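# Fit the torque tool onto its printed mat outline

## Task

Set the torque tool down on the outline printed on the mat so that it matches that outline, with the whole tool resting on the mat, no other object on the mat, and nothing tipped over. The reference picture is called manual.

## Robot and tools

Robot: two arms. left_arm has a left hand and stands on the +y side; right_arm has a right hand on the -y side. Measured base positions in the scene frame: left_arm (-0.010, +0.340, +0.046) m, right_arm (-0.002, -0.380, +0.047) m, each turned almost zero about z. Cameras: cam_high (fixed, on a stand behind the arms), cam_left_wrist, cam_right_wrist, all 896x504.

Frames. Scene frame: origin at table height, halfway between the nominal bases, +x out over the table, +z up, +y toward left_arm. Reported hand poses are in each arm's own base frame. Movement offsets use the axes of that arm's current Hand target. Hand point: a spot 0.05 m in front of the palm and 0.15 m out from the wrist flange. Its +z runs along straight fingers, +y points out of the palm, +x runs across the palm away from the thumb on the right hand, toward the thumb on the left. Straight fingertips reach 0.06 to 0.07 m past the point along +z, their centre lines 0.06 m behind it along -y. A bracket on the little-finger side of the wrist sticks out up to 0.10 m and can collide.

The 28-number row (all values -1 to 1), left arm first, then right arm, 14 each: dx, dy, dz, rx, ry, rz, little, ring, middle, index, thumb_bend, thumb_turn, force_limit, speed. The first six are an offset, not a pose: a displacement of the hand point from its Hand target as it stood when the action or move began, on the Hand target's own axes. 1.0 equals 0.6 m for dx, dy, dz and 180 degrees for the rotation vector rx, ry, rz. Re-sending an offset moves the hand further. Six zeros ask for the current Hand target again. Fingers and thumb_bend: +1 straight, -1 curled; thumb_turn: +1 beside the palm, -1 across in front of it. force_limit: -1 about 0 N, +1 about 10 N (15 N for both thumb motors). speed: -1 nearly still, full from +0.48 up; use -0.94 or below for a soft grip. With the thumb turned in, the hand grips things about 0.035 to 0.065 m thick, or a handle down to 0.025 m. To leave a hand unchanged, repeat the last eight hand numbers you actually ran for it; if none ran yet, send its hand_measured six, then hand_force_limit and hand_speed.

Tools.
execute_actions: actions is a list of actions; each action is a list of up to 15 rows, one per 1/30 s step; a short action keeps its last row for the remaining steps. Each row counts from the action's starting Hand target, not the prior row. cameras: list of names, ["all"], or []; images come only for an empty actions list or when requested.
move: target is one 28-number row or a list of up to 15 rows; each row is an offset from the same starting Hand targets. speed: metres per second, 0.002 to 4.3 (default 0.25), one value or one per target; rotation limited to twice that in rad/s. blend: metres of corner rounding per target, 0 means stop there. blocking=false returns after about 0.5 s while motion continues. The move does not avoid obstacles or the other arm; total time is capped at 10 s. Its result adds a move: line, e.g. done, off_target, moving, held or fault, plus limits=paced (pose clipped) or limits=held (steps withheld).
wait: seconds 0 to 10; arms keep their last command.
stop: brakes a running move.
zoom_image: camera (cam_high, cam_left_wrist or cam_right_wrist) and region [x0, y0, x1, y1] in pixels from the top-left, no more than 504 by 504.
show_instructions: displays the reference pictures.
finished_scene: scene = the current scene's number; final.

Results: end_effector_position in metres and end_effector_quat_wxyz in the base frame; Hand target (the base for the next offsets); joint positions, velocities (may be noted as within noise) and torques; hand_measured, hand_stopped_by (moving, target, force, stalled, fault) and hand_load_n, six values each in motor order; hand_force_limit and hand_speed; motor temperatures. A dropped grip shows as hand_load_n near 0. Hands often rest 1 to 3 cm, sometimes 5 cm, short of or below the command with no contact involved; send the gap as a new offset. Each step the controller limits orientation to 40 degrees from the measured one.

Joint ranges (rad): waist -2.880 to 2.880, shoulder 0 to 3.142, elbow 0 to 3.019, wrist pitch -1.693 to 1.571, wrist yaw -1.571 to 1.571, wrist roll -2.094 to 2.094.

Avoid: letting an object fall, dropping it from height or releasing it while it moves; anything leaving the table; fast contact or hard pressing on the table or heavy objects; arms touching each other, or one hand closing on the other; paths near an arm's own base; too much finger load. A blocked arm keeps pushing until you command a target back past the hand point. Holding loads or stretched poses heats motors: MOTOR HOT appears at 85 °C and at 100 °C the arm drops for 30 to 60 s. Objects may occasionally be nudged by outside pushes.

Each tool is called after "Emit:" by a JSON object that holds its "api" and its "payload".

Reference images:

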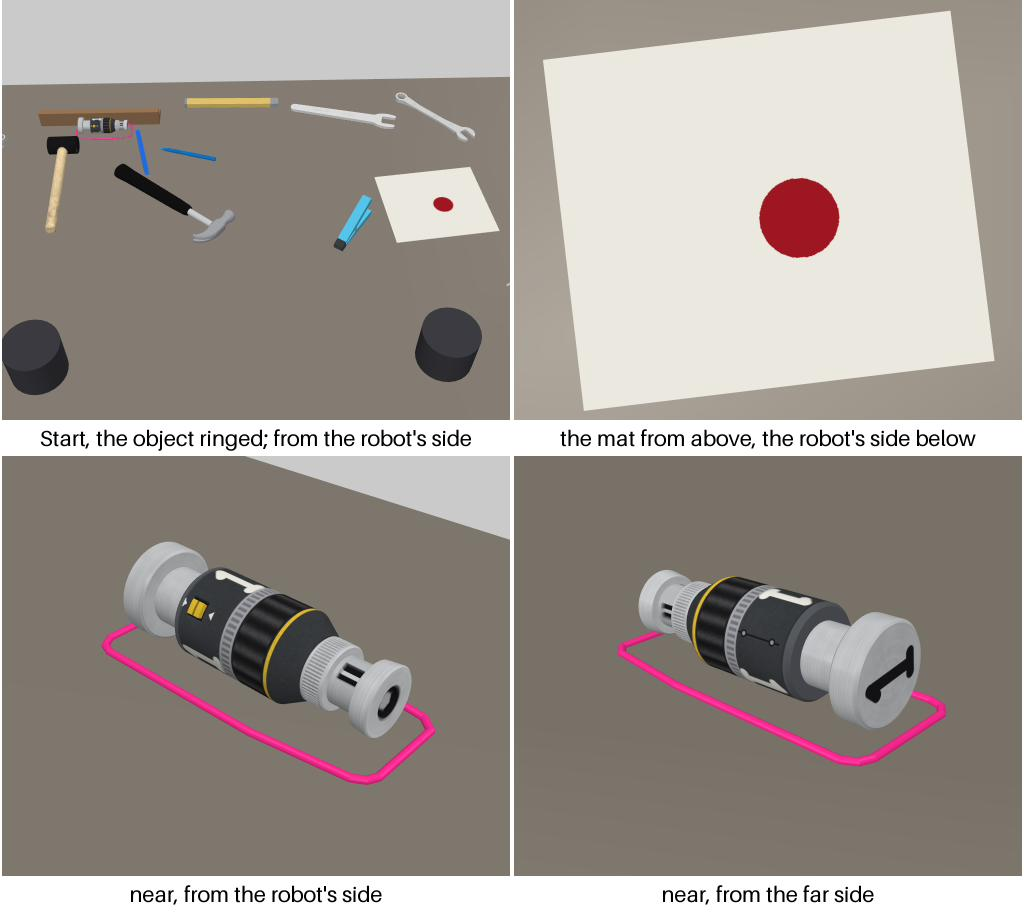

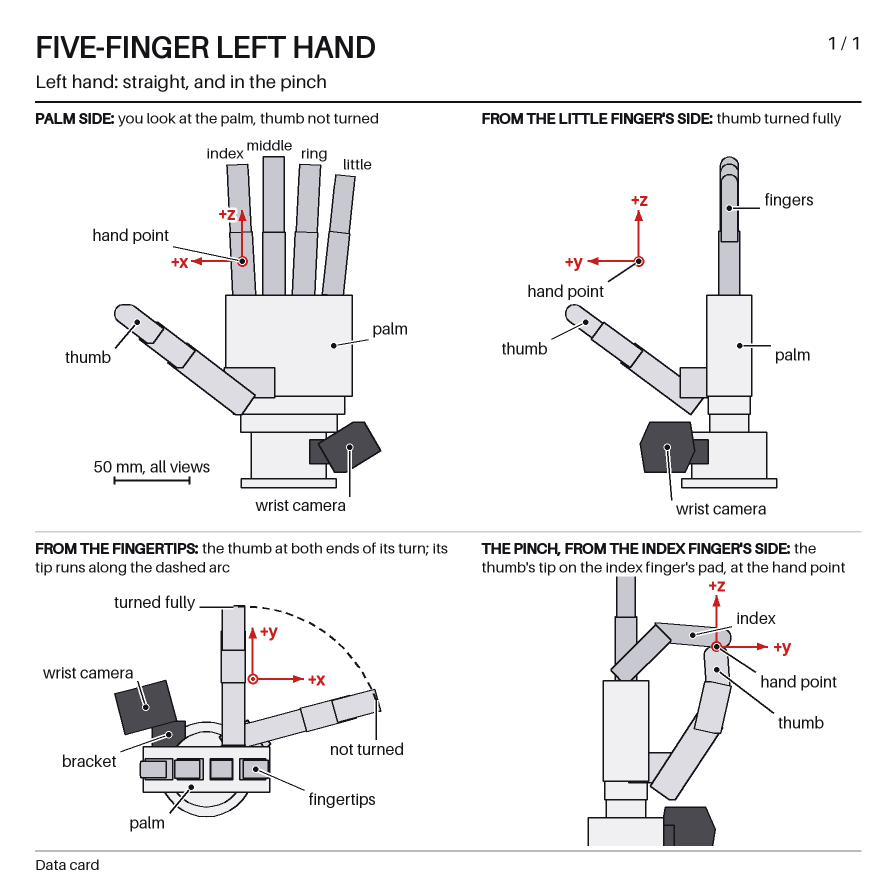

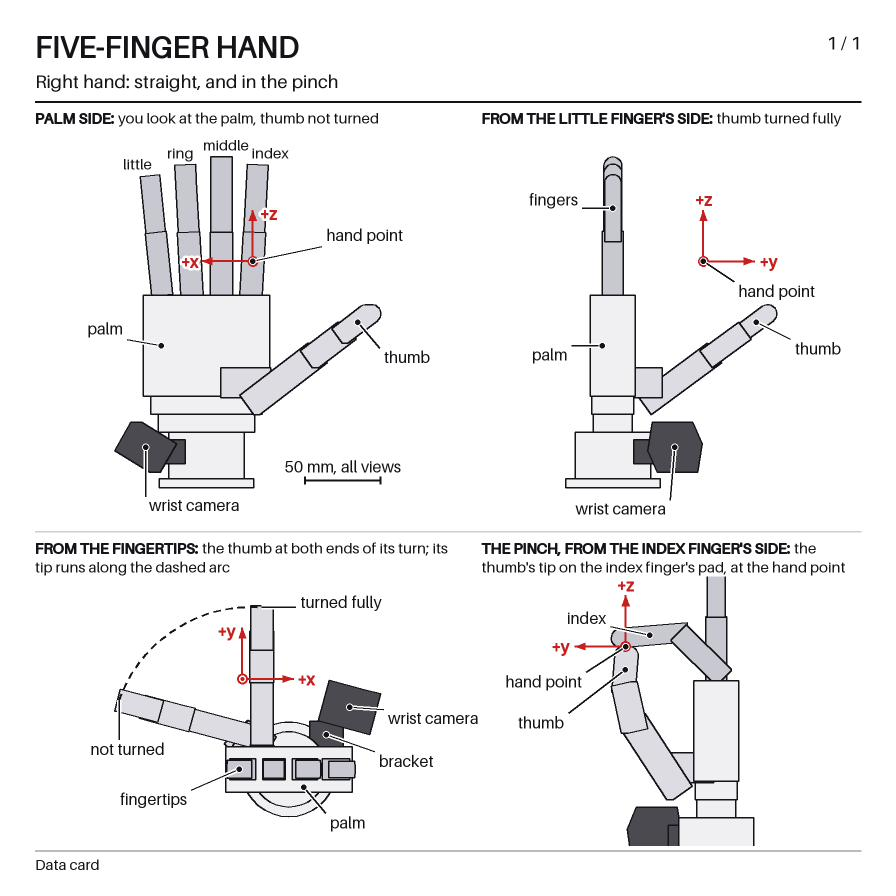

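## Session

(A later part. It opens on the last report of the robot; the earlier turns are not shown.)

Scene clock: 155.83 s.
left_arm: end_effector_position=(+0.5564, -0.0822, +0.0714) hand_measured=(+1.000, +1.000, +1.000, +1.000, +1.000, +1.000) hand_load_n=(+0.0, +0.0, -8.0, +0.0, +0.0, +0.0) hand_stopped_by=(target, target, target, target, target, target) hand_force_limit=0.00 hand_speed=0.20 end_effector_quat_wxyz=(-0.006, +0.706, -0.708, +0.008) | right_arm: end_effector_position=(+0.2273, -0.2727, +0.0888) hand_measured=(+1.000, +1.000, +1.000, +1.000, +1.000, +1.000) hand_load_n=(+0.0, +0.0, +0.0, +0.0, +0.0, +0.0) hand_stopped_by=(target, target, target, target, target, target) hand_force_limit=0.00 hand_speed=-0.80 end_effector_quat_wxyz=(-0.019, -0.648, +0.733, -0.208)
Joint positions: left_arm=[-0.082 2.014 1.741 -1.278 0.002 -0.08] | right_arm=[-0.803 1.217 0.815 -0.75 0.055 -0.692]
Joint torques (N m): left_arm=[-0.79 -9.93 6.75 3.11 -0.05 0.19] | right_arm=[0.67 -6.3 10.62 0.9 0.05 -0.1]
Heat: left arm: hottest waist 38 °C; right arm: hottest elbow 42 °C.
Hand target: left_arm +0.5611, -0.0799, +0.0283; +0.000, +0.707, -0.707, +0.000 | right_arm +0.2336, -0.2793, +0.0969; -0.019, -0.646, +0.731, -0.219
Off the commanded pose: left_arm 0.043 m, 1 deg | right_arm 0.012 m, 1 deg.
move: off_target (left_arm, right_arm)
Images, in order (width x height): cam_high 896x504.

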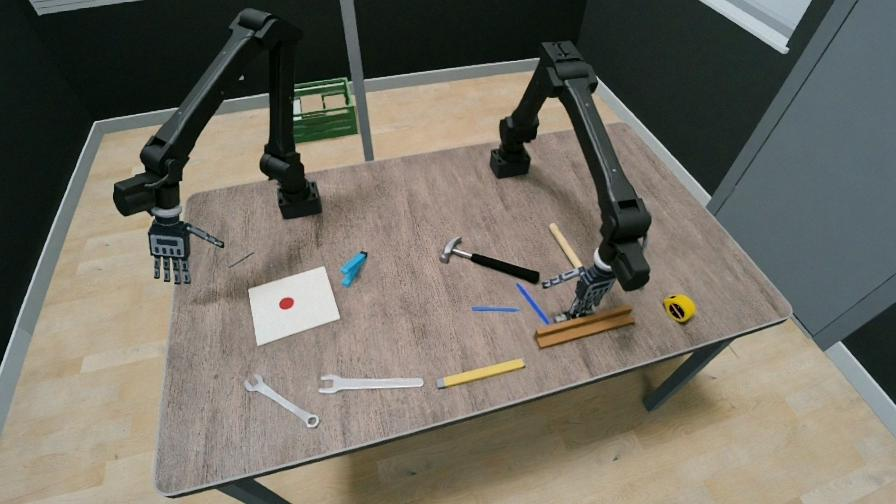

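Emit:
{"api": "move", "payload": {"target": [[0,0.075,0,0,0,0,1,1,1,1,1,1,0,0.2,0,0,0,0,0,0,1,1,1,1,1,1,0,-0.8]], "cameras": ["cam_left_wrist"], "speed": 0.06}}

Emit:
{"api": "move", "payload": {"target": [[0,0.12,-0.12,0,0,0,1,1,1,1,1,1,0,0.2,0,0,0,0,0,0,1,1,1,1,1,1,0,-0.8]], "cameras": ["cam_high"], "speed": 0.2}}

Emit:
{"api": "zoom_image", "payload": {"camera": "cam_high", "region": [535, 280, 645, 342]}}

Scene clock: 164.03 s.
left_arm: end_effector_position=(+0.5163, -0.0789, +0.0390) hand_measured=(+1.000, +1.000, +1.000, +1.000, +1.000, +1.000) hand_load_n=(+0.0, +0.0, +0.0, +0.0, +0.0, +0.0) hand_stopped_by=(target, target, target, target, target, target) hand_force_limit=0.00 hand_speed=0.20 end_effector_quat_wxyz=(-0.003, +0.706, -0.708, +0.005) | right_arm: end_effector_position=(+0.2273, -0.2727, +0.0888) hand_measured=(+1.000, +1.000, +1.000, +1.000, +1.000, +1.000) hand_load_n=(+0.0, +0.0, +0.0, +0.0, +0.0, +0.0) hand_stopped_by=(target, target, target, target, target, target) hand_force_limit=0.00 hand_speed=-0.80 end_effector_quat_wxyz=(-0.019, -0.648, +0.733, -0.208)
Joint positions: left_arm=[-0.082 1.948 1.545 -1.157 0.002 -0.08] | right_arm=[-0.803 1.217 0.815 -0.75 0.055 -0.692]
Joint torques (N m): left_arm=[-1.49 -11.69 8.27 0.72 -0.06 0.13] | right_arm=[0.38 -6.89 10.7 0.87 0.06 -0.05]
Heat: left arm: hottest waist 38 °C; right arm: hottest elbow 42 °C.
Hand target: left_arm +0.5161, -0.0799, +0.0285; +0.000, +0.707, -0.707, +0.000 | right_arm +0.2336, -0.2793, +0.0969; -0.019, -0.646, +0.731, -0.219
Off the commanded pose: left_arm 0.011 m, 1 deg | right_arm 0.012 m, 1 deg.
move: off_target (left_arm, right_arm)
Images, in order (width x height): cam_left_wrist 896x504.

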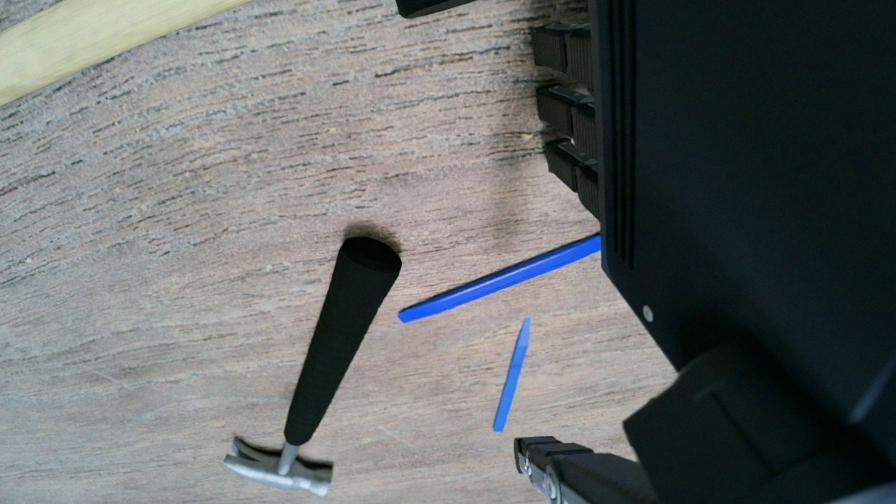

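Scene clock: 165.27 s.
left_arm: end_effector_position=(+0.4499, -0.0739, +0.0996) hand_measured=(+1.000, +1.000, +1.000, +1.000, +1.000, +1.000) hand_load_n=(+0.0, +0.0, +0.0, +0.0, +0.0, +0.0) hand_stopped_by=(target, target, target, target, target, target) hand_force_limit=0.00 hand_speed=0.20 end_effector_quat_wxyz=(-0.003, +0.709, -0.705, +0.006) | right_arm: end_effector_position=(+0.2273, -0.2727, +0.0888) hand_measured=(+1.000, +1.000, +1.000, +1.000, +1.000, +1.000) hand_load_n=(+0.0, +0.0, +0.0, +0.0, +0.0, +0.0) hand_stopped_by=(target, target, target, target, target, target) hand_force_limit=0.00 hand_speed=-0.80 end_effector_quat_wxyz=(-0.019, -0.648, +0.733, -0.208)
Joint positions: left_arm=[-0.082 1.726 1.391 -1.223 0.002 -0.089] | right_arm=[-0.803 1.217 0.815 -0.75 0.055 -0.692]
Joint torques (N m): left_arm=[-2.37 -11.22 8.43 -0.36 -0.05 0.1] | right_arm=[0.67 -6.89 10.63 0.87 0.08 -0.07]
Heat: left arm: hottest waist 38 °C; right arm: hottest elbow 42 °C.
Hand target: left_arm +0.4441, -0.0799, +0.1004; +0.000, +0.707, -0.707, +0.000 | right_arm +0.2336, -0.2793, +0.0969; -0.019, -0.646, +0.731, -0.219
Off the commanded pose: left_arm 0.008 m, 1 deg | right_arm 0.012 m, 1 deg.
move: off_target (right_arm)
Images, in order (width x height): cam_high 896x504.

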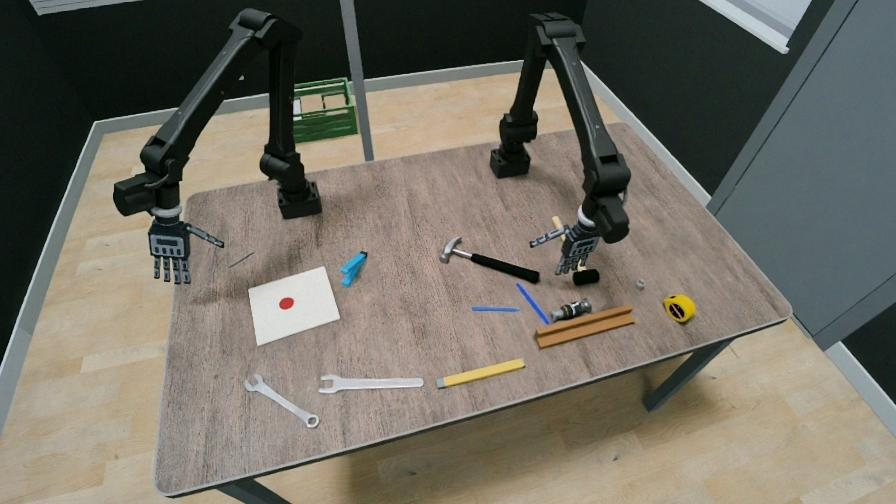

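Scaled by 4.582 from the camera's 896x504 image, which has a finer 1280x720 frame.

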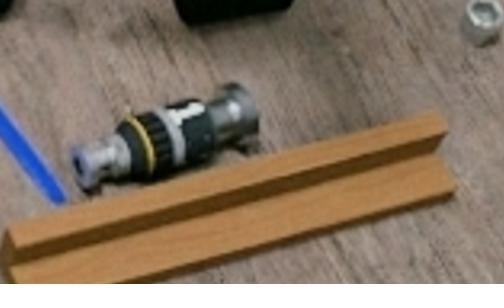

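Emit:
{"api": "move", "payload": {"target": [[0.006,-0.198,0,0,0,0,1,1,1,1,1,1,0,0.2,0,0,0,0,0,0,1,1,1,1,1,1,0,-0.8],[0.006,-0.198,0.109,0,0,0,1,1,1,1,1,1,0,0.2,0,0,0,0,0,0,1,1,1,1,1,1,0,-0.8]], "cameras": ["cam_high","cam_left_wrist"], "speed": [0.2,0.08]}}

Emit:
{"api": "zoom_image", "payload": {"camera": "cam_high", "region": [535, 260, 661, 331]}}

Scene clock: 175.93 s.
left_arm: end_effector_position=(+0.5628, -0.0832, +0.0420) hand_measured=(+1.000, +1.000, +1.000, +1.000, +1.000, +1.000) hand_load_n=(+0.0, +0.0, +0.0, +0.0, +0.0, +0.0) hand_stopped_by=(target, target, target, target, target, target) hand_force_limit=0.00 hand_speed=0.20 end_effector_quat_wxyz=(+0.001, +0.709, -0.705, +0.001) | right_arm: end_effector_position=(+0.2273, -0.2727, +0.0888) hand_measured=(+1.000, +1.000, +1.000, +1.000, +1.000, +1.000) hand_load_n=(+0.0, +0.5, +0.0, +0.0, +0.0, +0.0) hand_stopped_by=(target, target, target, target, target, target) hand_force_limit=0.00 hand_speed=-0.80 end_effector_quat_wxyz=(-0.019, -0.648, +0.733, -0.208)
Joint positions: left_arm=[-0.082 2.069 1.748 -1.249 0.002 -0.089] | right_arm=[-0.803 1.217 0.815 -0.75 0.055 -0.692]
Joint torques (N m): left_arm=[-1.38 -13.92 8.31 0.79 -0.04 0.21] | right_arm=[0.15 -6.71 10.65 0.88 0.06 -0.07]
Heat: left arm: hottest waist 38 °C; right arm: hottest elbow 42 °C.
Hand target: left_arm +0.5629, -0.0834, +0.0350; +0.000, +0.707, -0.707, +0.000 | right_arm +0.2336, -0.2793, +0.0969; -0.019, -0.646, +0.731, -0.219
Off the commanded pose: left_arm 0.007 m, 0 deg | right_arm 0.012 m, 1 deg.
move: off_target (right_arm)
Images, in order (width x height): cam_high 896x504, cam_left_wrist 896x504.

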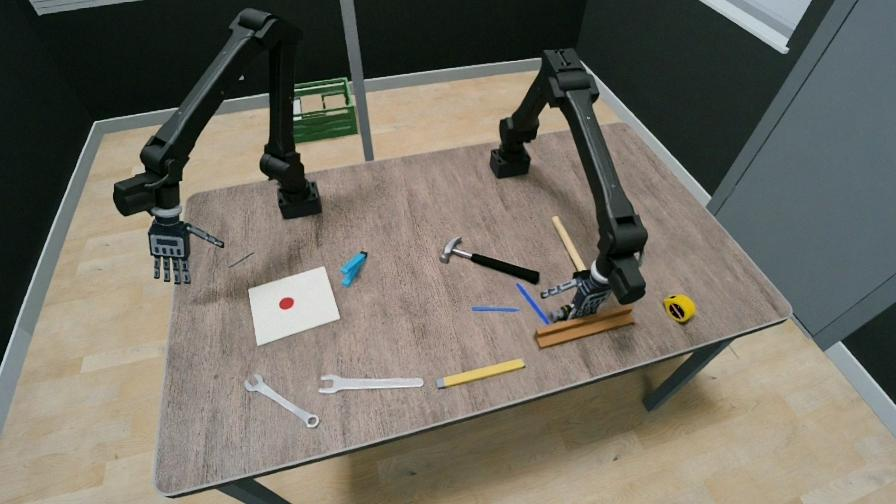

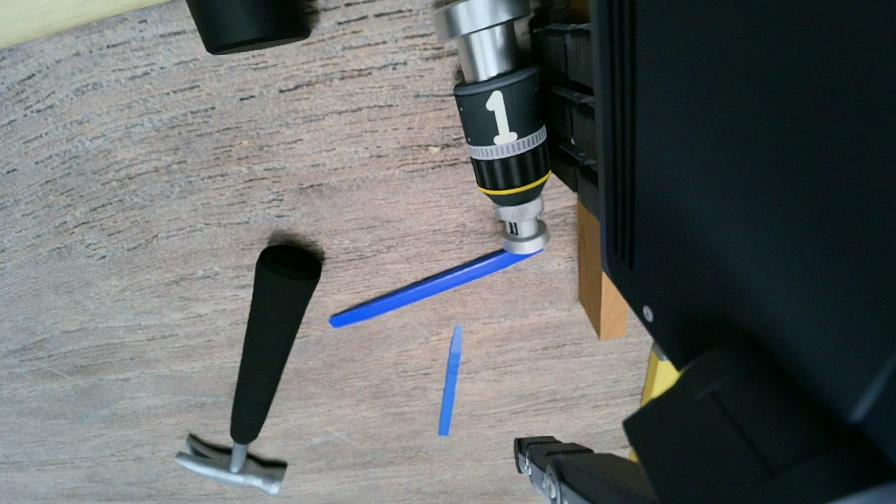

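Scaled by 4.000 from the camera's 896x504 image, which has a finer 1280x720 frame.

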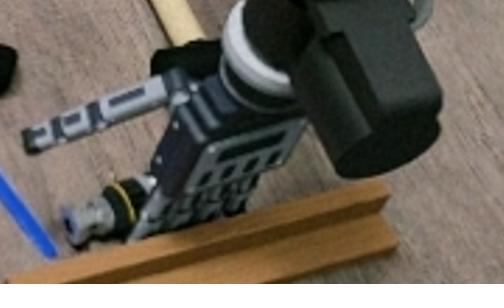

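Emit:
{"api": "move", "payload": {"target": [[0,0.067,0,0,0,0,1,1,1,1,1,1,0,0.2,0,0,0,0,0,0,1,1,1,1,1,1,0,-0.8]], "cameras": ["cam_left_wrist"], "speed": 0.05}}

Emit:
{"api": "move", "payload": {"target": [[0,-0.02,-0.05,0,0,0,1,1,1,1,1,1,0,0.2,0,0,0,0,0,0,1,1,1,1,1,1,0,-0.8],[0.02,-0.02,-0.25,0,0,0,1,1,1,1,1,-1,0,0.2,0,0,0,0,0,0,1,1,1,1,1,1,0,-0.8]], "cameras": ["cam_high"], "speed": 0.15}}

Emit:
{"api": "zoom_image", "payload": {"camera": "cam_high", "region": [535, 260, 661, 331]}}

Scene clock: 180.23 s.
left_arm: end_effector_position=(+0.5305, -0.0806, +0.0391) hand_measured=(+1.000, +1.000, +1.000, +1.000, +1.000, +1.000) hand_load_n=(+0.0, +0.0, +0.5, +0.0, +0.0, +0.0) hand_stopped_by=(target, target, target, target, target, target) hand_force_limit=0.00 hand_speed=0.20 end_effector_quat_wxyz=(-0.004, +0.709, -0.705, +0.006) | right_arm: end_effector_position=(+0.2273, -0.2727, +0.0888) hand_measured=(+1.000, +1.000, +1.000, +1.000, +1.000, +1.000) hand_load_n=(+0.0, +0.0, +0.0, +0.0, +0.0, +0.0) hand_stopped_by=(target, target, target, target, target, target) hand_force_limit=0.00 hand_speed=-0.80 end_effector_quat_wxyz=(-0.019, -0.648, +0.733, -0.208)
Joint positions: left_arm=[-0.082 1.98 1.596 -1.173 0.002 -0.089] | right_arm=[-0.803 1.217 0.815 -0.75 0.055 -0.692]
Joint torques (N m): left_arm=[-1.79 -12.98 6.76 0.25 -0.05 0.16] | right_arm=[0.56 -6.65 10.78 0.75 0.09 -0.06]
Heat: left arm: hottest waist 38 °C; right arm: hottest elbow 42 °C.
Hand target: left_arm +0.5227, -0.0834, +0.0350; +0.000, +0.707, -0.707, +0.000 | right_arm +0.2336, -0.2793, +0.0969; -0.019, -0.646, +0.731, -0.219
Off the commanded pose: left_arm 0.009 m, 1 deg | right_arm 0.012 m, 1 deg.
move: off_target (right_arm)
Images, in order (width x height): cam_left_wrist 896x504.

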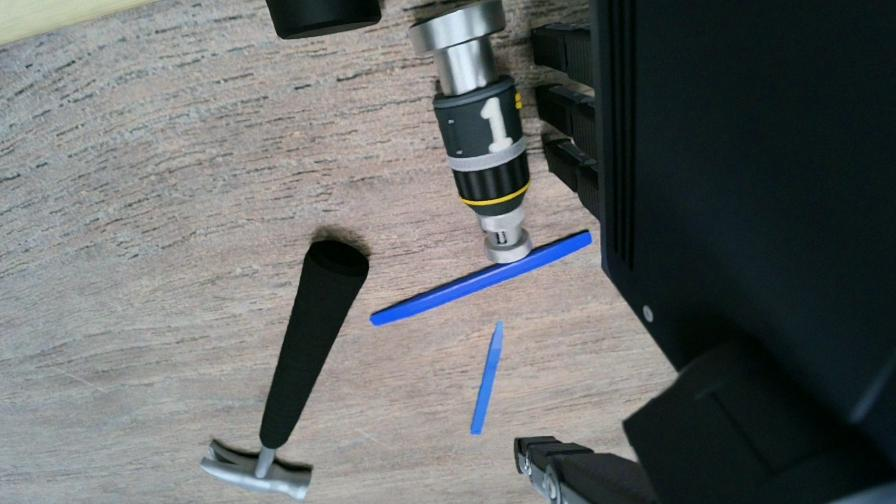

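Scene clock: 183.77 s.
left_arm: end_effector_position=(+0.5209, -0.0866, +0.1627) hand_measured=(+1.000, +1.000, +1.000, +1.000, +1.000, -1.000) hand_load_n=(+0.0, +0.0, +0.0, +0.0, +0.0, +0.0) hand_stopped_by=(target, target, target, target, target, target) hand_force_limit=0.00 hand_speed=0.20 end_effector_quat_wxyz=(+0.017, +0.710, -0.704, -0.019) | right_arm: end_effector_position=(+0.2273, -0.2727, +0.0888) hand_measured=(+1.000, +1.000, +1.000, +1.000, +1.000, +1.000) hand_load_n=(+0.0, +0.0, +0.0, +0.0, +0.0, +0.0) hand_stopped_by=(target, target, target, target, target, target) hand_force_limit=0.00 hand_speed=-0.80 end_effector_quat_wxyz=(-0.019, -0.648, +0.733, -0.208)
Joint positions: left_arm=[-0.093 1.925 1.834 -1.532 0.002 -0.102] | right_arm=[-0.803 1.217 0.815 -0.75 0.055 -0.692]
Joint torques (N m): left_arm=[-2.32 -13.74 14.6 -0.49 -0.03 0.12] | right_arm=[0.56 -6.18 10.58 0.92 0.07 -0.07]
Heat: left arm: hottest waist 38 °C; right arm: hottest elbow 42 °C.
Hand target: left_arm +0.5347, -0.0954, +0.1850; +0.000, +0.707, -0.707, +0.000 | right_arm +0.2336, -0.2793, +0.0969; -0.019, -0.646, +0.731, -0.219
Off the commanded pose: left_arm 0.028 m, 3 deg | right_arm 0.012 m, 1 deg.
move: off_target (left_arm, right_arm); target 2's new numbers were sent with left_arm's hand 0.028 m and 3 deg from that target
Images, in order (width x height): cam_high 896x504.

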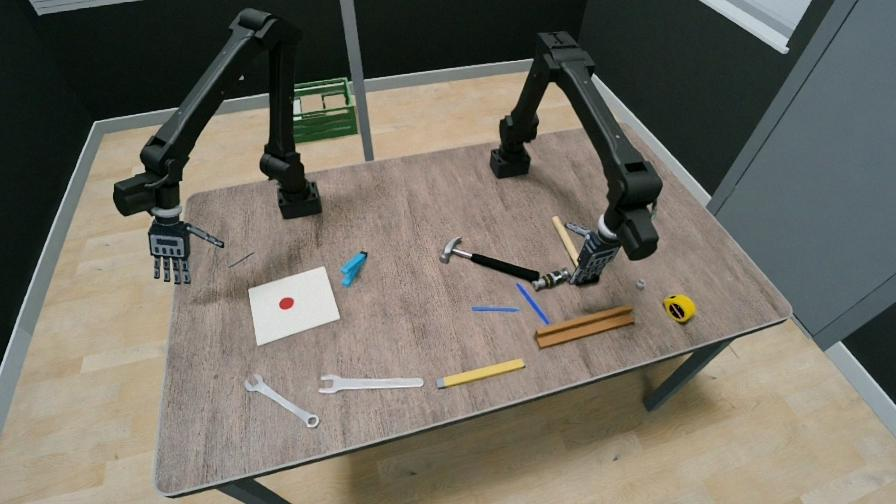

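Scaled by 4.000 from the camera's 896x504 image, which has a finer 1280x720 frame.

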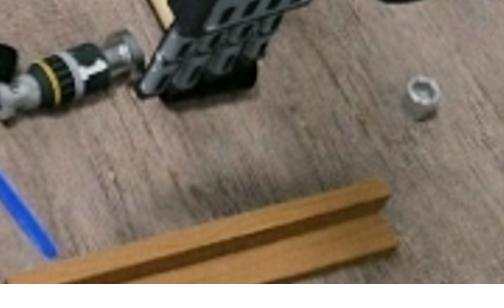

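Emit:
{"api": "zoom_image", "payload": {"camera": "cam_high", "region": [490, 235, 616, 306]}}

Emit:
{"api": "wait", "payload": {"seconds": 0.3, "cameras": ["cam_high"]}}

Emit:
{"api": "zoom_image", "payload": {"camera": "cam_high", "region": [490, 235, 616, 306]}}

Scaled by 4.000 from the camera's 896x504 image, which has a finer 1280x720 frame.

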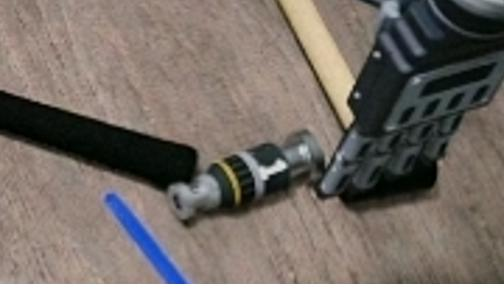

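Scene clock: 185.77 s.
left_arm: end_effector_position=(+0.5209, -0.0866, +0.1627) hand_measured=(+1.000, +1.000, +1.000, +1.000, +1.000, -1.000) hand_load_n=(+0.0, +0.0, -0.5, +0.0, -0.5, +0.5) hand_stopped_by=(target, target, target, target, target, target) hand_force_limit=0.00 hand_speed=0.20 end_effector_quat_wxyz=(+0.017, +0.710, -0.704, -0.019) | right_arm: end_effector_position=(+0.2273, -0.2727, +0.0888) hand_measured=(+1.000, +1.000, +1.000, +1.000, +1.000, +1.000) hand_load_n=(+0.0, +0.0, +0.0, +0.0, +0.0, -0.5) hand_stopped_by=(target, target, target, target, target, target) hand_force_limit=0.00 hand_speed=-0.80 end_effector_quat_wxyz=(-0.019, -0.648, +0.733, -0.208)
Joint positions: left_arm=[-0.093 1.925 1.834 -1.532 0.002 -0.102] | right_arm=[-0.803 1.217 0.815 -0.75 0.055 -0.692]
Joint torques (N m): left_arm=[-2.49 -13.57 14.6 -0.5 -0.04 0.11] | right_arm=[0.85 -6.36 10.56 0.83 0.06 -0.07]
Heat: left arm: hottest waist 38 °C; right arm: hottest elbow 42 °C.
Hand target: left_arm +0.5347, -0.0954, +0.1850; +0.000, +0.707, -0.707, +0.000 | right_arm +0.2336, -0.2793, +0.0969; -0.019, -0.646, +0.731, -0.219
Off the commanded pose: left_arm 0.028 m, 3 deg | right_arm 0.012 m, 1 deg.
wait: 0.30 s; at rest from the start
Images, in order (width x height): cam_high 896x504.

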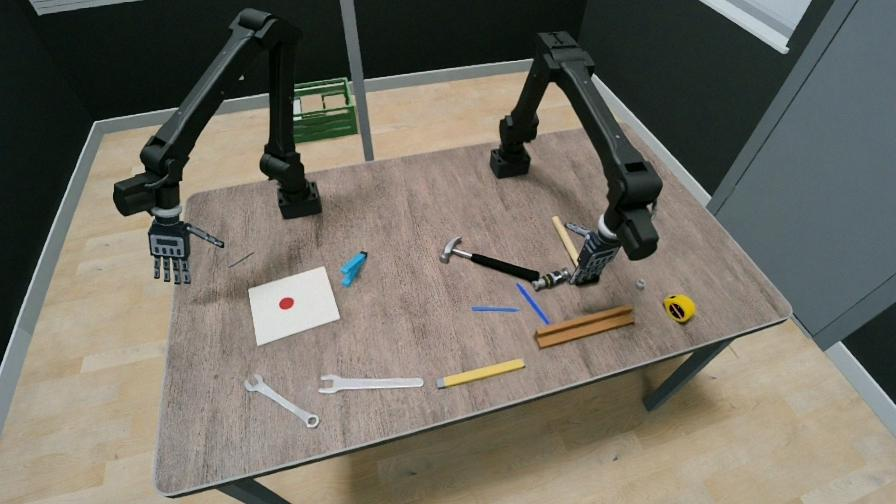

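Scaled by 4.000 from the camera's 896x504 image, which has a finer 1280x720 frame.

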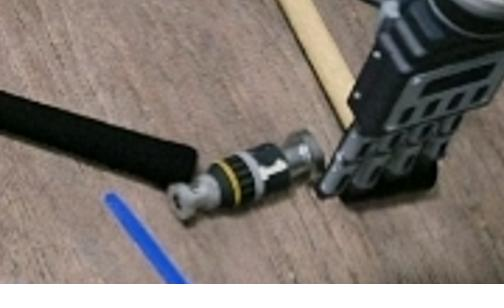

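Emit:
{"api": "move", "payload": {"target": [[-0.0075,0.076,0,0.2231,-0.2267,0.045,-1,-1,0.44,0.44,1,-1,0,0.2,0,0,0,0,0,0,1,1,1,1,1,1,0,-0.8],[-0.0075,0.076,0.173,0.2231,-0.2267,0.045,-1,-1,0.44,0.44,1,-1,0,0.2,0,0,0,0,0,0,1,1,1,1,1,1,0,-0.8]], "cameras": ["cam_high","cam_left_wrist"], "speed": 0.25}}

Emit:
{"api": "zoom_image", "payload": {"camera": "cam_high", "region": [490, 225, 616, 296]}}

Scene clock: 211.73 s.
left_arm: end_effector_position=(+0.4861, -0.0843, +0.0775) hand_measured=(-1.000, -1.000, +0.440, +0.440, +1.000, -1.000) hand_load_n=(+0.0, +0.0, +0.0, +0.0, +0.0, +0.0) hand_stopped_by=(target, target, target, target, target, target) hand_force_limit=0.00 hand_speed=0.20 end_effector_quat_wxyz=(+0.474, -0.575, +0.667, +0.014) | right_arm: end_effector_position=(+0.2273, -0.2727, +0.0888) hand_measured=(+1.000, +1.000, +1.000, +1.000, +1.000, +1.000) hand_load_n=(+0.0, +0.0, +0.0, +0.0, +0.0, +0.0) hand_stopped_by=(target, target, target, target, target, target) hand_force_limit=0.00 hand_speed=-0.80 end_effector_quat_wxyz=(-0.019, -0.648, +0.733, -0.208)
Joint positions: left_arm=[-0.434 1.584 1.007 -0.466 -0.879 -0.034] | right_arm=[-0.803 1.217 0.815 -0.75 0.055 -0.692]
Joint torques (N m): left_arm=[-2.32 -9.23 8.64 1.92 -0.64 0.28] | right_arm=[0.5 -6.42 10.5 0.85 0.08 -0.06]
Heat: left arm: hottest waist 38 °C; right arm: hottest elbow 42 °C.
Hand target: left_arm +0.4891, -0.0910, +0.0812; +0.479, -0.571, +0.667, +0.004 | right_arm +0.2336, -0.2793, +0.0969; -0.019, -0.646, +0.731, -0.219
Off the commanded pose: left_arm 0.008 m, 1 deg | right_arm 0.012 m, 1 deg.
move: off_target (right_arm)
Images, in order (width x height): cam_high 896x504, cam_left_wrist 896x504.

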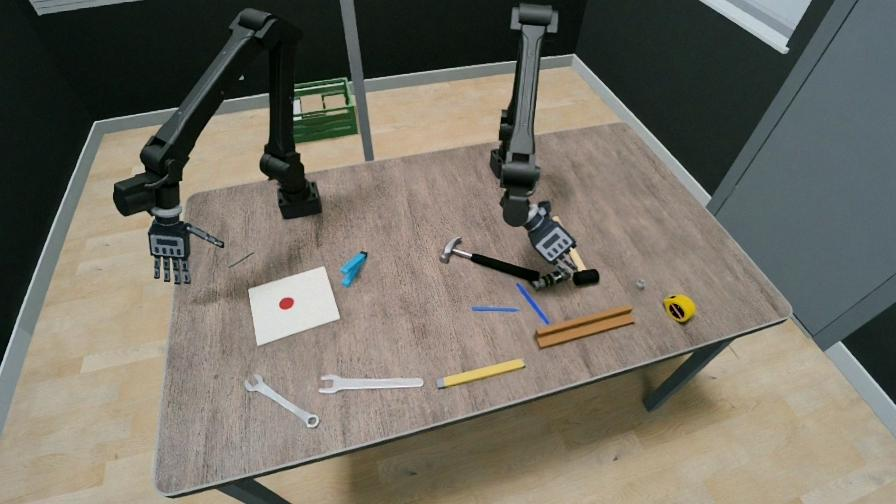

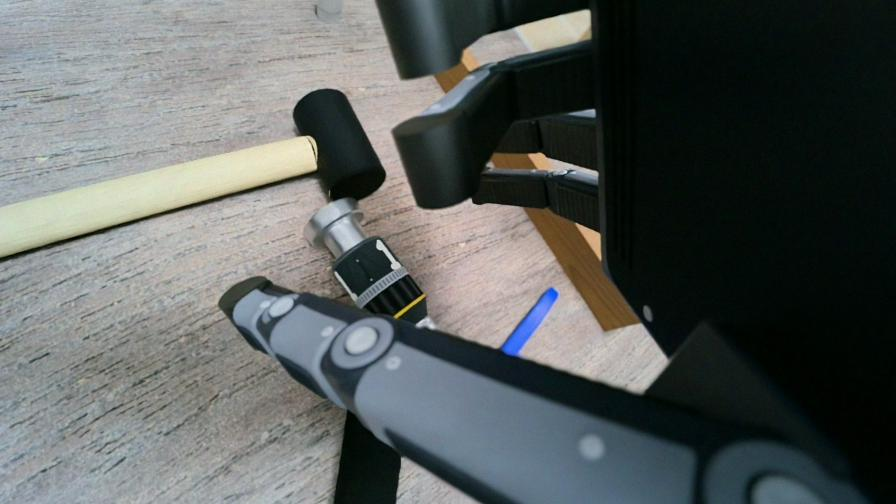

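Scaled by 4.000 from the camera's 896x504 image, which has a finer 1280x720 frame.

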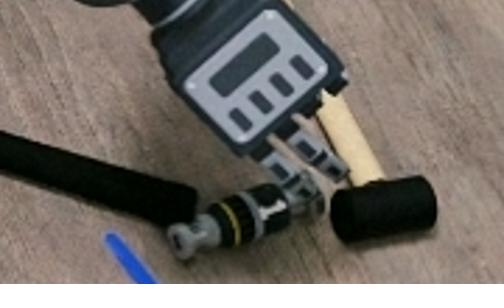

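Emit:
{"api": "move", "payload": {"target": [[0.1128,0.0837,0.084,0,0,0,-1,-1,0.44,0.44,1,-1,0,0.2,0,0,0,0,0,0,1,1,1,1,1,1,0,-0.8]], "cameras": ["cam_high","cam_left_wrist"], "speed": 0.12}}

Emit:
{"api": "zoom_image", "payload": {"camera": "cam_high", "region": [490, 225, 616, 296]}}

Scene clock: 215.67 s.
left_arm: end_effector_position=(+0.4915, -0.0894, -0.0098) hand_measured=(-1.000, -1.000, +0.440, +0.440, +1.000, -1.000) hand_load_n=(+0.0, +0.0, +0.0, -0.5, +0.0, +0.0) hand_stopped_by=(target, target, target, target, target, target) hand_force_limit=0.00 hand_speed=0.20 end_effector_quat_wxyz=(+0.480, -0.574, +0.664, +0.010) | right_arm: end_effector_position=(+0.2273, -0.2727, +0.0888) hand_measured=(+1.000, +1.000, +1.000, +1.000, +1.000, +1.000) hand_load_n=(+0.0, +0.0, +0.0, +0.0, +0.0, +0.0) hand_stopped_by=(target, target, target, target, target, target) hand_force_limit=0.00 hand_speed=-0.80 end_effector_quat_wxyz=(-0.019, -0.648, +0.733, -0.208)
Joint positions: left_arm=[-0.443 1.757 0.937 -0.212 -0.891 -0.036] | right_arm=[-0.803 1.217 0.815 -0.75 0.055 -0.692]
Joint torques (N m): left_arm=[-2.32 -8.94 6.65 2.11 -0.38 0.14] | right_arm=[0.73 -6.71 10.76 0.95 0.03 -0.05]
Heat: left arm: hottest waist 38 °C; right arm: hottest elbow 42 °C.
Hand target: left_arm +0.4900, -0.0970, -0.0168; +0.479, -0.571, +0.667, +0.004 | right_arm +0.2336, -0.2793, +0.0969; -0.019, -0.646, +0.731, -0.219
Off the commanded pose: left_arm 0.010 m, 1 deg | right_arm 0.012 m, 1 deg.
move: off_target (right_arm)
Images, in order (width x height): cam_high 896x504, cam_left_wrist 896x504.

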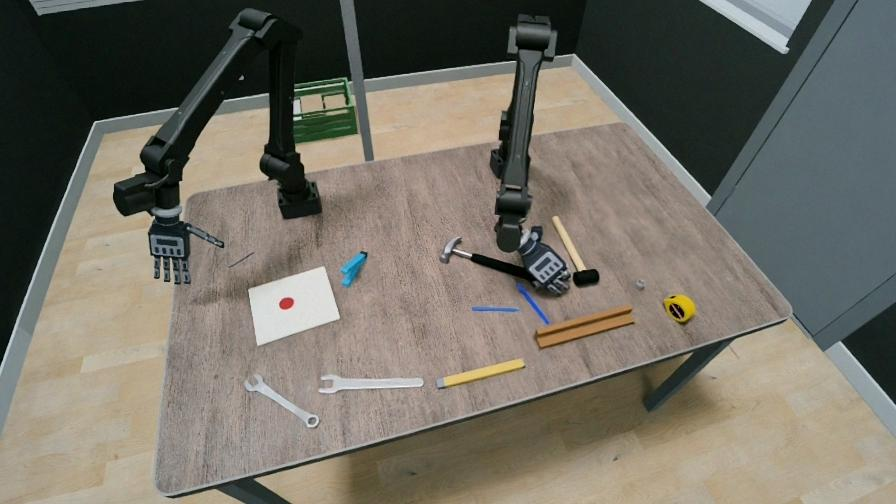

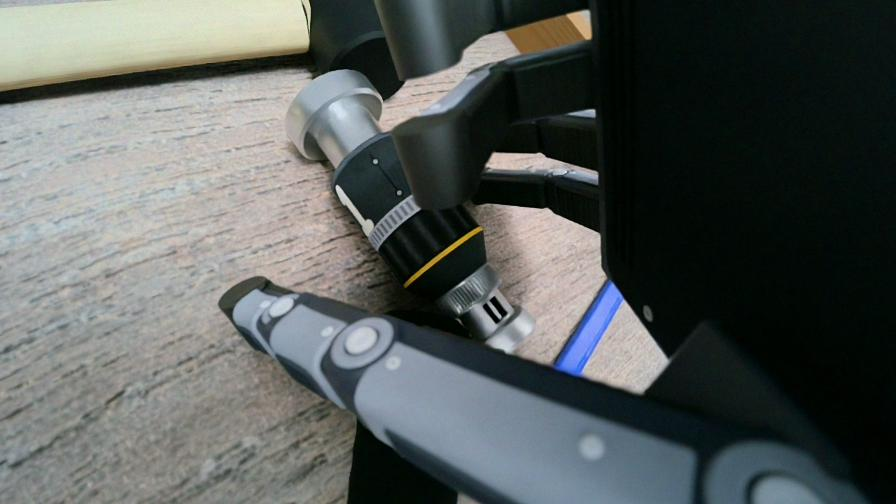

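Scaled by 4.000 from the camera's 896x504 image, which has a finer 1280x720 frame.

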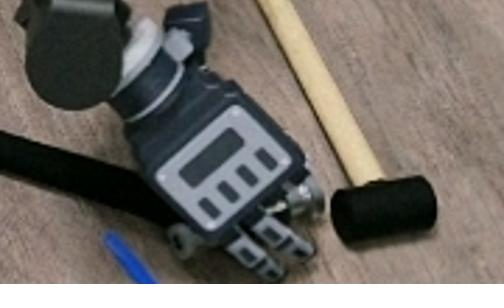

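Emit:
{"api": "move", "payload": {"target": [[0.0118,0.01,0.01,0,0,0,-1,-1,0.44,0.44,1,-1,0,0.2,0,0,0,0,0,0,1,1,1,1,1,1,0,-0.8],[0.0118,0.01,0.01,0,0,0,-1,-1,-0.4,-0.4,-0.3,-1,0.1,-0.8,0,0,0,0,0,0,1,1,1,1,1,1,0,-0.8]], "cameras": ["cam_high","cam_left_wrist"], "speed": 0.1}}

Emit:
{"api": "zoom_image", "payload": {"camera": "cam_high", "region": [490, 225, 616, 296]}}

Scene clock: 221.97 s.
left_arm: end_effector_position=(+0.4972, -0.0919, -0.0174) hand_measured=(-1.000, -1.000, -0.110, -0.148, +0.714, -1.000) hand_load_n=(+0.0, +0.0, +1.5, +7.5, +11.5, -4.5) hand_stopped_by=(target, target, force, force, force, target) hand_force_limit=0.10 hand_speed=-0.80 end_effector_quat_wxyz=(+0.484, -0.576, +0.659, +0.002) | right_arm: end_effector_position=(+0.2273, -0.2727, +0.0888) hand_measured=(+1.000, +1.000, +1.000, +1.000, +1.000, +1.000) hand_load_n=(+0.0, +0.0, +0.0, +0.0, +0.0, +0.0) hand_stopped_by=(target, target, target, target, target, target) hand_force_limit=0.00 hand_speed=-0.80 end_effector_quat_wxyz=(-0.019, -0.648, +0.733, -0.208)
Joint positions: left_arm=[-0.443 1.78 0.937 -0.168 -0.893 -0.036] | right_arm=[-0.803 1.217 0.815 -0.75 0.055 -0.692]
Joint torques (N m): left_arm=[-2.2 -9.11 5.98 1.36 -0.28 0.17] | right_arm=[0.38 -6.36 10.71 0.91 0.08 -0.07]
Heat: left arm: hottest waist 38 °C; right arm: hottest elbow 42 °C.
Hand target: left_arm +0.4900, -0.0971, -0.0280; +0.478, -0.571, +0.667, +0.004 | right_arm +0.2336, -0.2793, +0.0969; -0.019, -0.646, +0.731, -0.219
Off the commanded pose: left_arm 0.014 m, 1 deg | right_arm 0.012 m, 1 deg.
move: off_target (left_arm, right_arm); target 2's new numbers were sent with left_arm's hand 0.018 m and 1 deg from that target
Images, in order (width x height): cam_high 896x504, cam_left_wrist 896x504.

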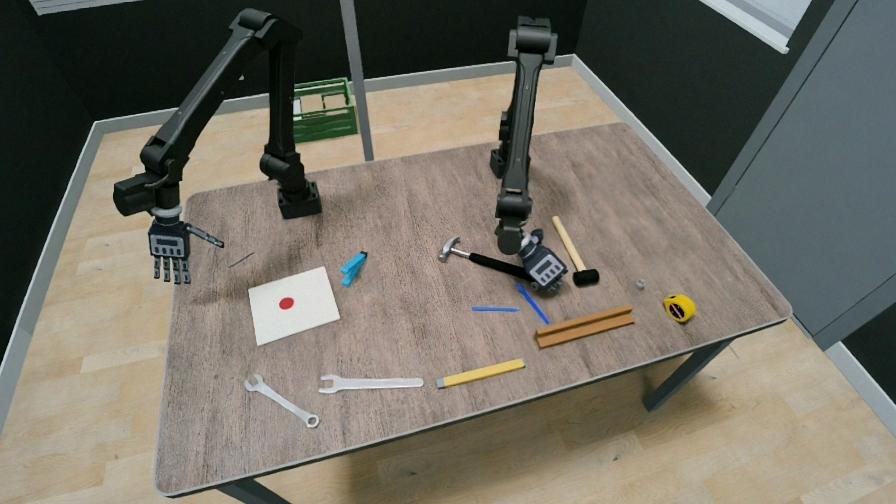

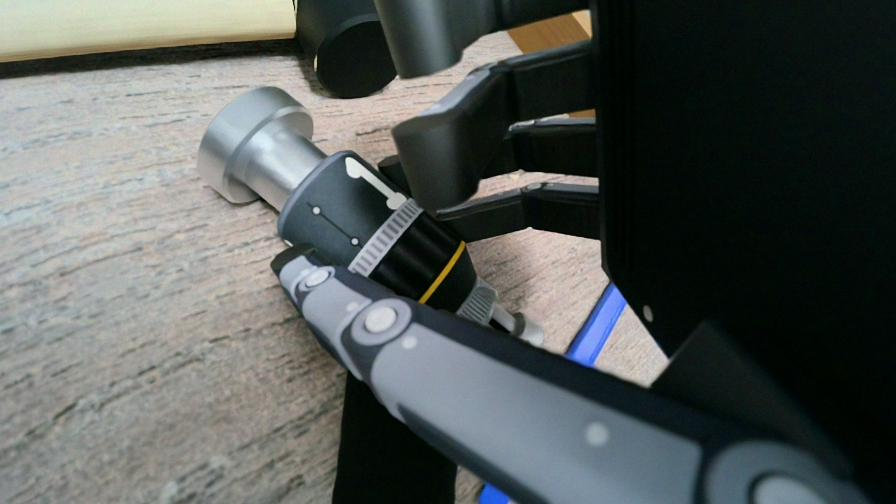

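Scaled by 4.000 from the camera's 896x504 image, which has a finer 1280x720 frame.

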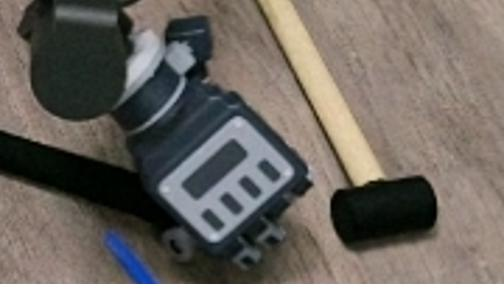

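Emit:
{"api": "move", "payload": {"target": [[-0.1286,-0.108,-0.108,0,0,0,-1,-1,-0.4,-0.4,-0.3,-1,0.1,-0.8,0,0,0,0,0,0,1,1,1,1,1,1,0,-0.8]], "cameras": ["cam_high","cam_left_wrist"], "speed": 0.1}}

Emit:
{"api": "zoom_image", "payload": {"camera": "cam_high", "region": [490, 225, 616, 296]}}

Scene clock: 226.23 s.
left_arm: end_effector_position=(+0.4649, -0.0794, +0.0571) hand_measured=(-1.000, -1.000, -0.110, -0.148, +0.714, -1.000) hand_load_n=(+0.0, +0.0, +2.0, +8.0, +11.5, -2.5) hand_stopped_by=(target, target, force, force, force, target) hand_force_limit=0.10 hand_speed=-0.80 end_effector_quat_wxyz=(+0.462, -0.569, +0.680, +0.035) | right_arm: end_effector_position=(+0.2273, -0.2727, +0.0888) hand_measured=(+1.000, +1.000, +1.000, +1.000, +1.000, +1.000) hand_load_n=(+0.0, +0.0, +0.0, +0.0, +0.0, +0.0) hand_stopped_by=(target, target, target, target, target, target) hand_force_limit=0.00 hand_speed=-0.80 end_effector_quat_wxyz=(-0.019, -0.648, +0.733, -0.208)
Joint positions: left_arm=[-0.443 1.591 0.963 -0.48 -0.878 -0.045] | right_arm=[-0.803 1.217 0.815 -0.75 0.055 -0.692]
Joint torques (N m): left_arm=[-2.32 -10.29 14.15 0.34 -0.88 0.26] | right_arm=[0.67 -6.07 10.73 0.9 0.05 -0.05]
Heat: left arm: hottest waist 38 °C; right arm: hottest elbow 42 °C.
Hand target: left_arm +0.4900, -0.0969, +0.0919; +0.478, -0.571, +0.667, +0.004 | right_arm +0.2336, -0.2793, +0.0969; -0.019, -0.646, +0.731, -0.219
Off the commanded pose: left_arm 0.046 m, 4 deg | right_arm 0.012 m, 1 deg.
move: off_target (left_arm, right_arm)
Images, in order (width x height): cam_high 896x504, cam_left_wrist 896x504.

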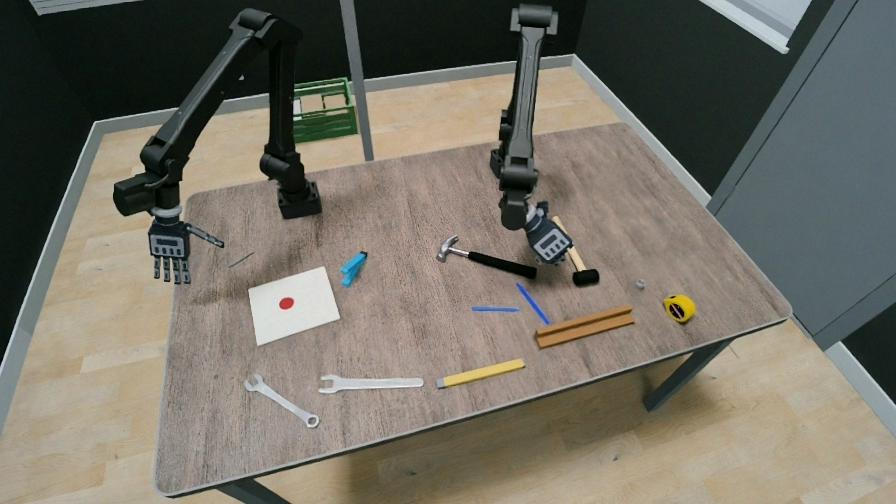

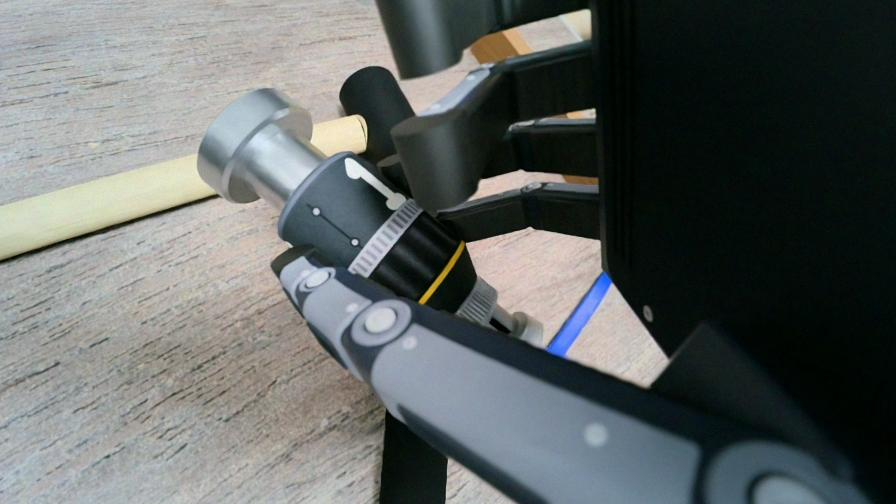

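Scaled by 4.000 from the camera's 896x504 image, which has a finer 1280x720 frame.

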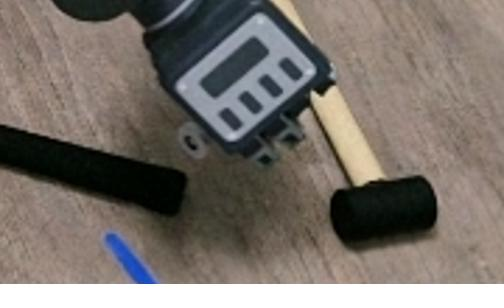

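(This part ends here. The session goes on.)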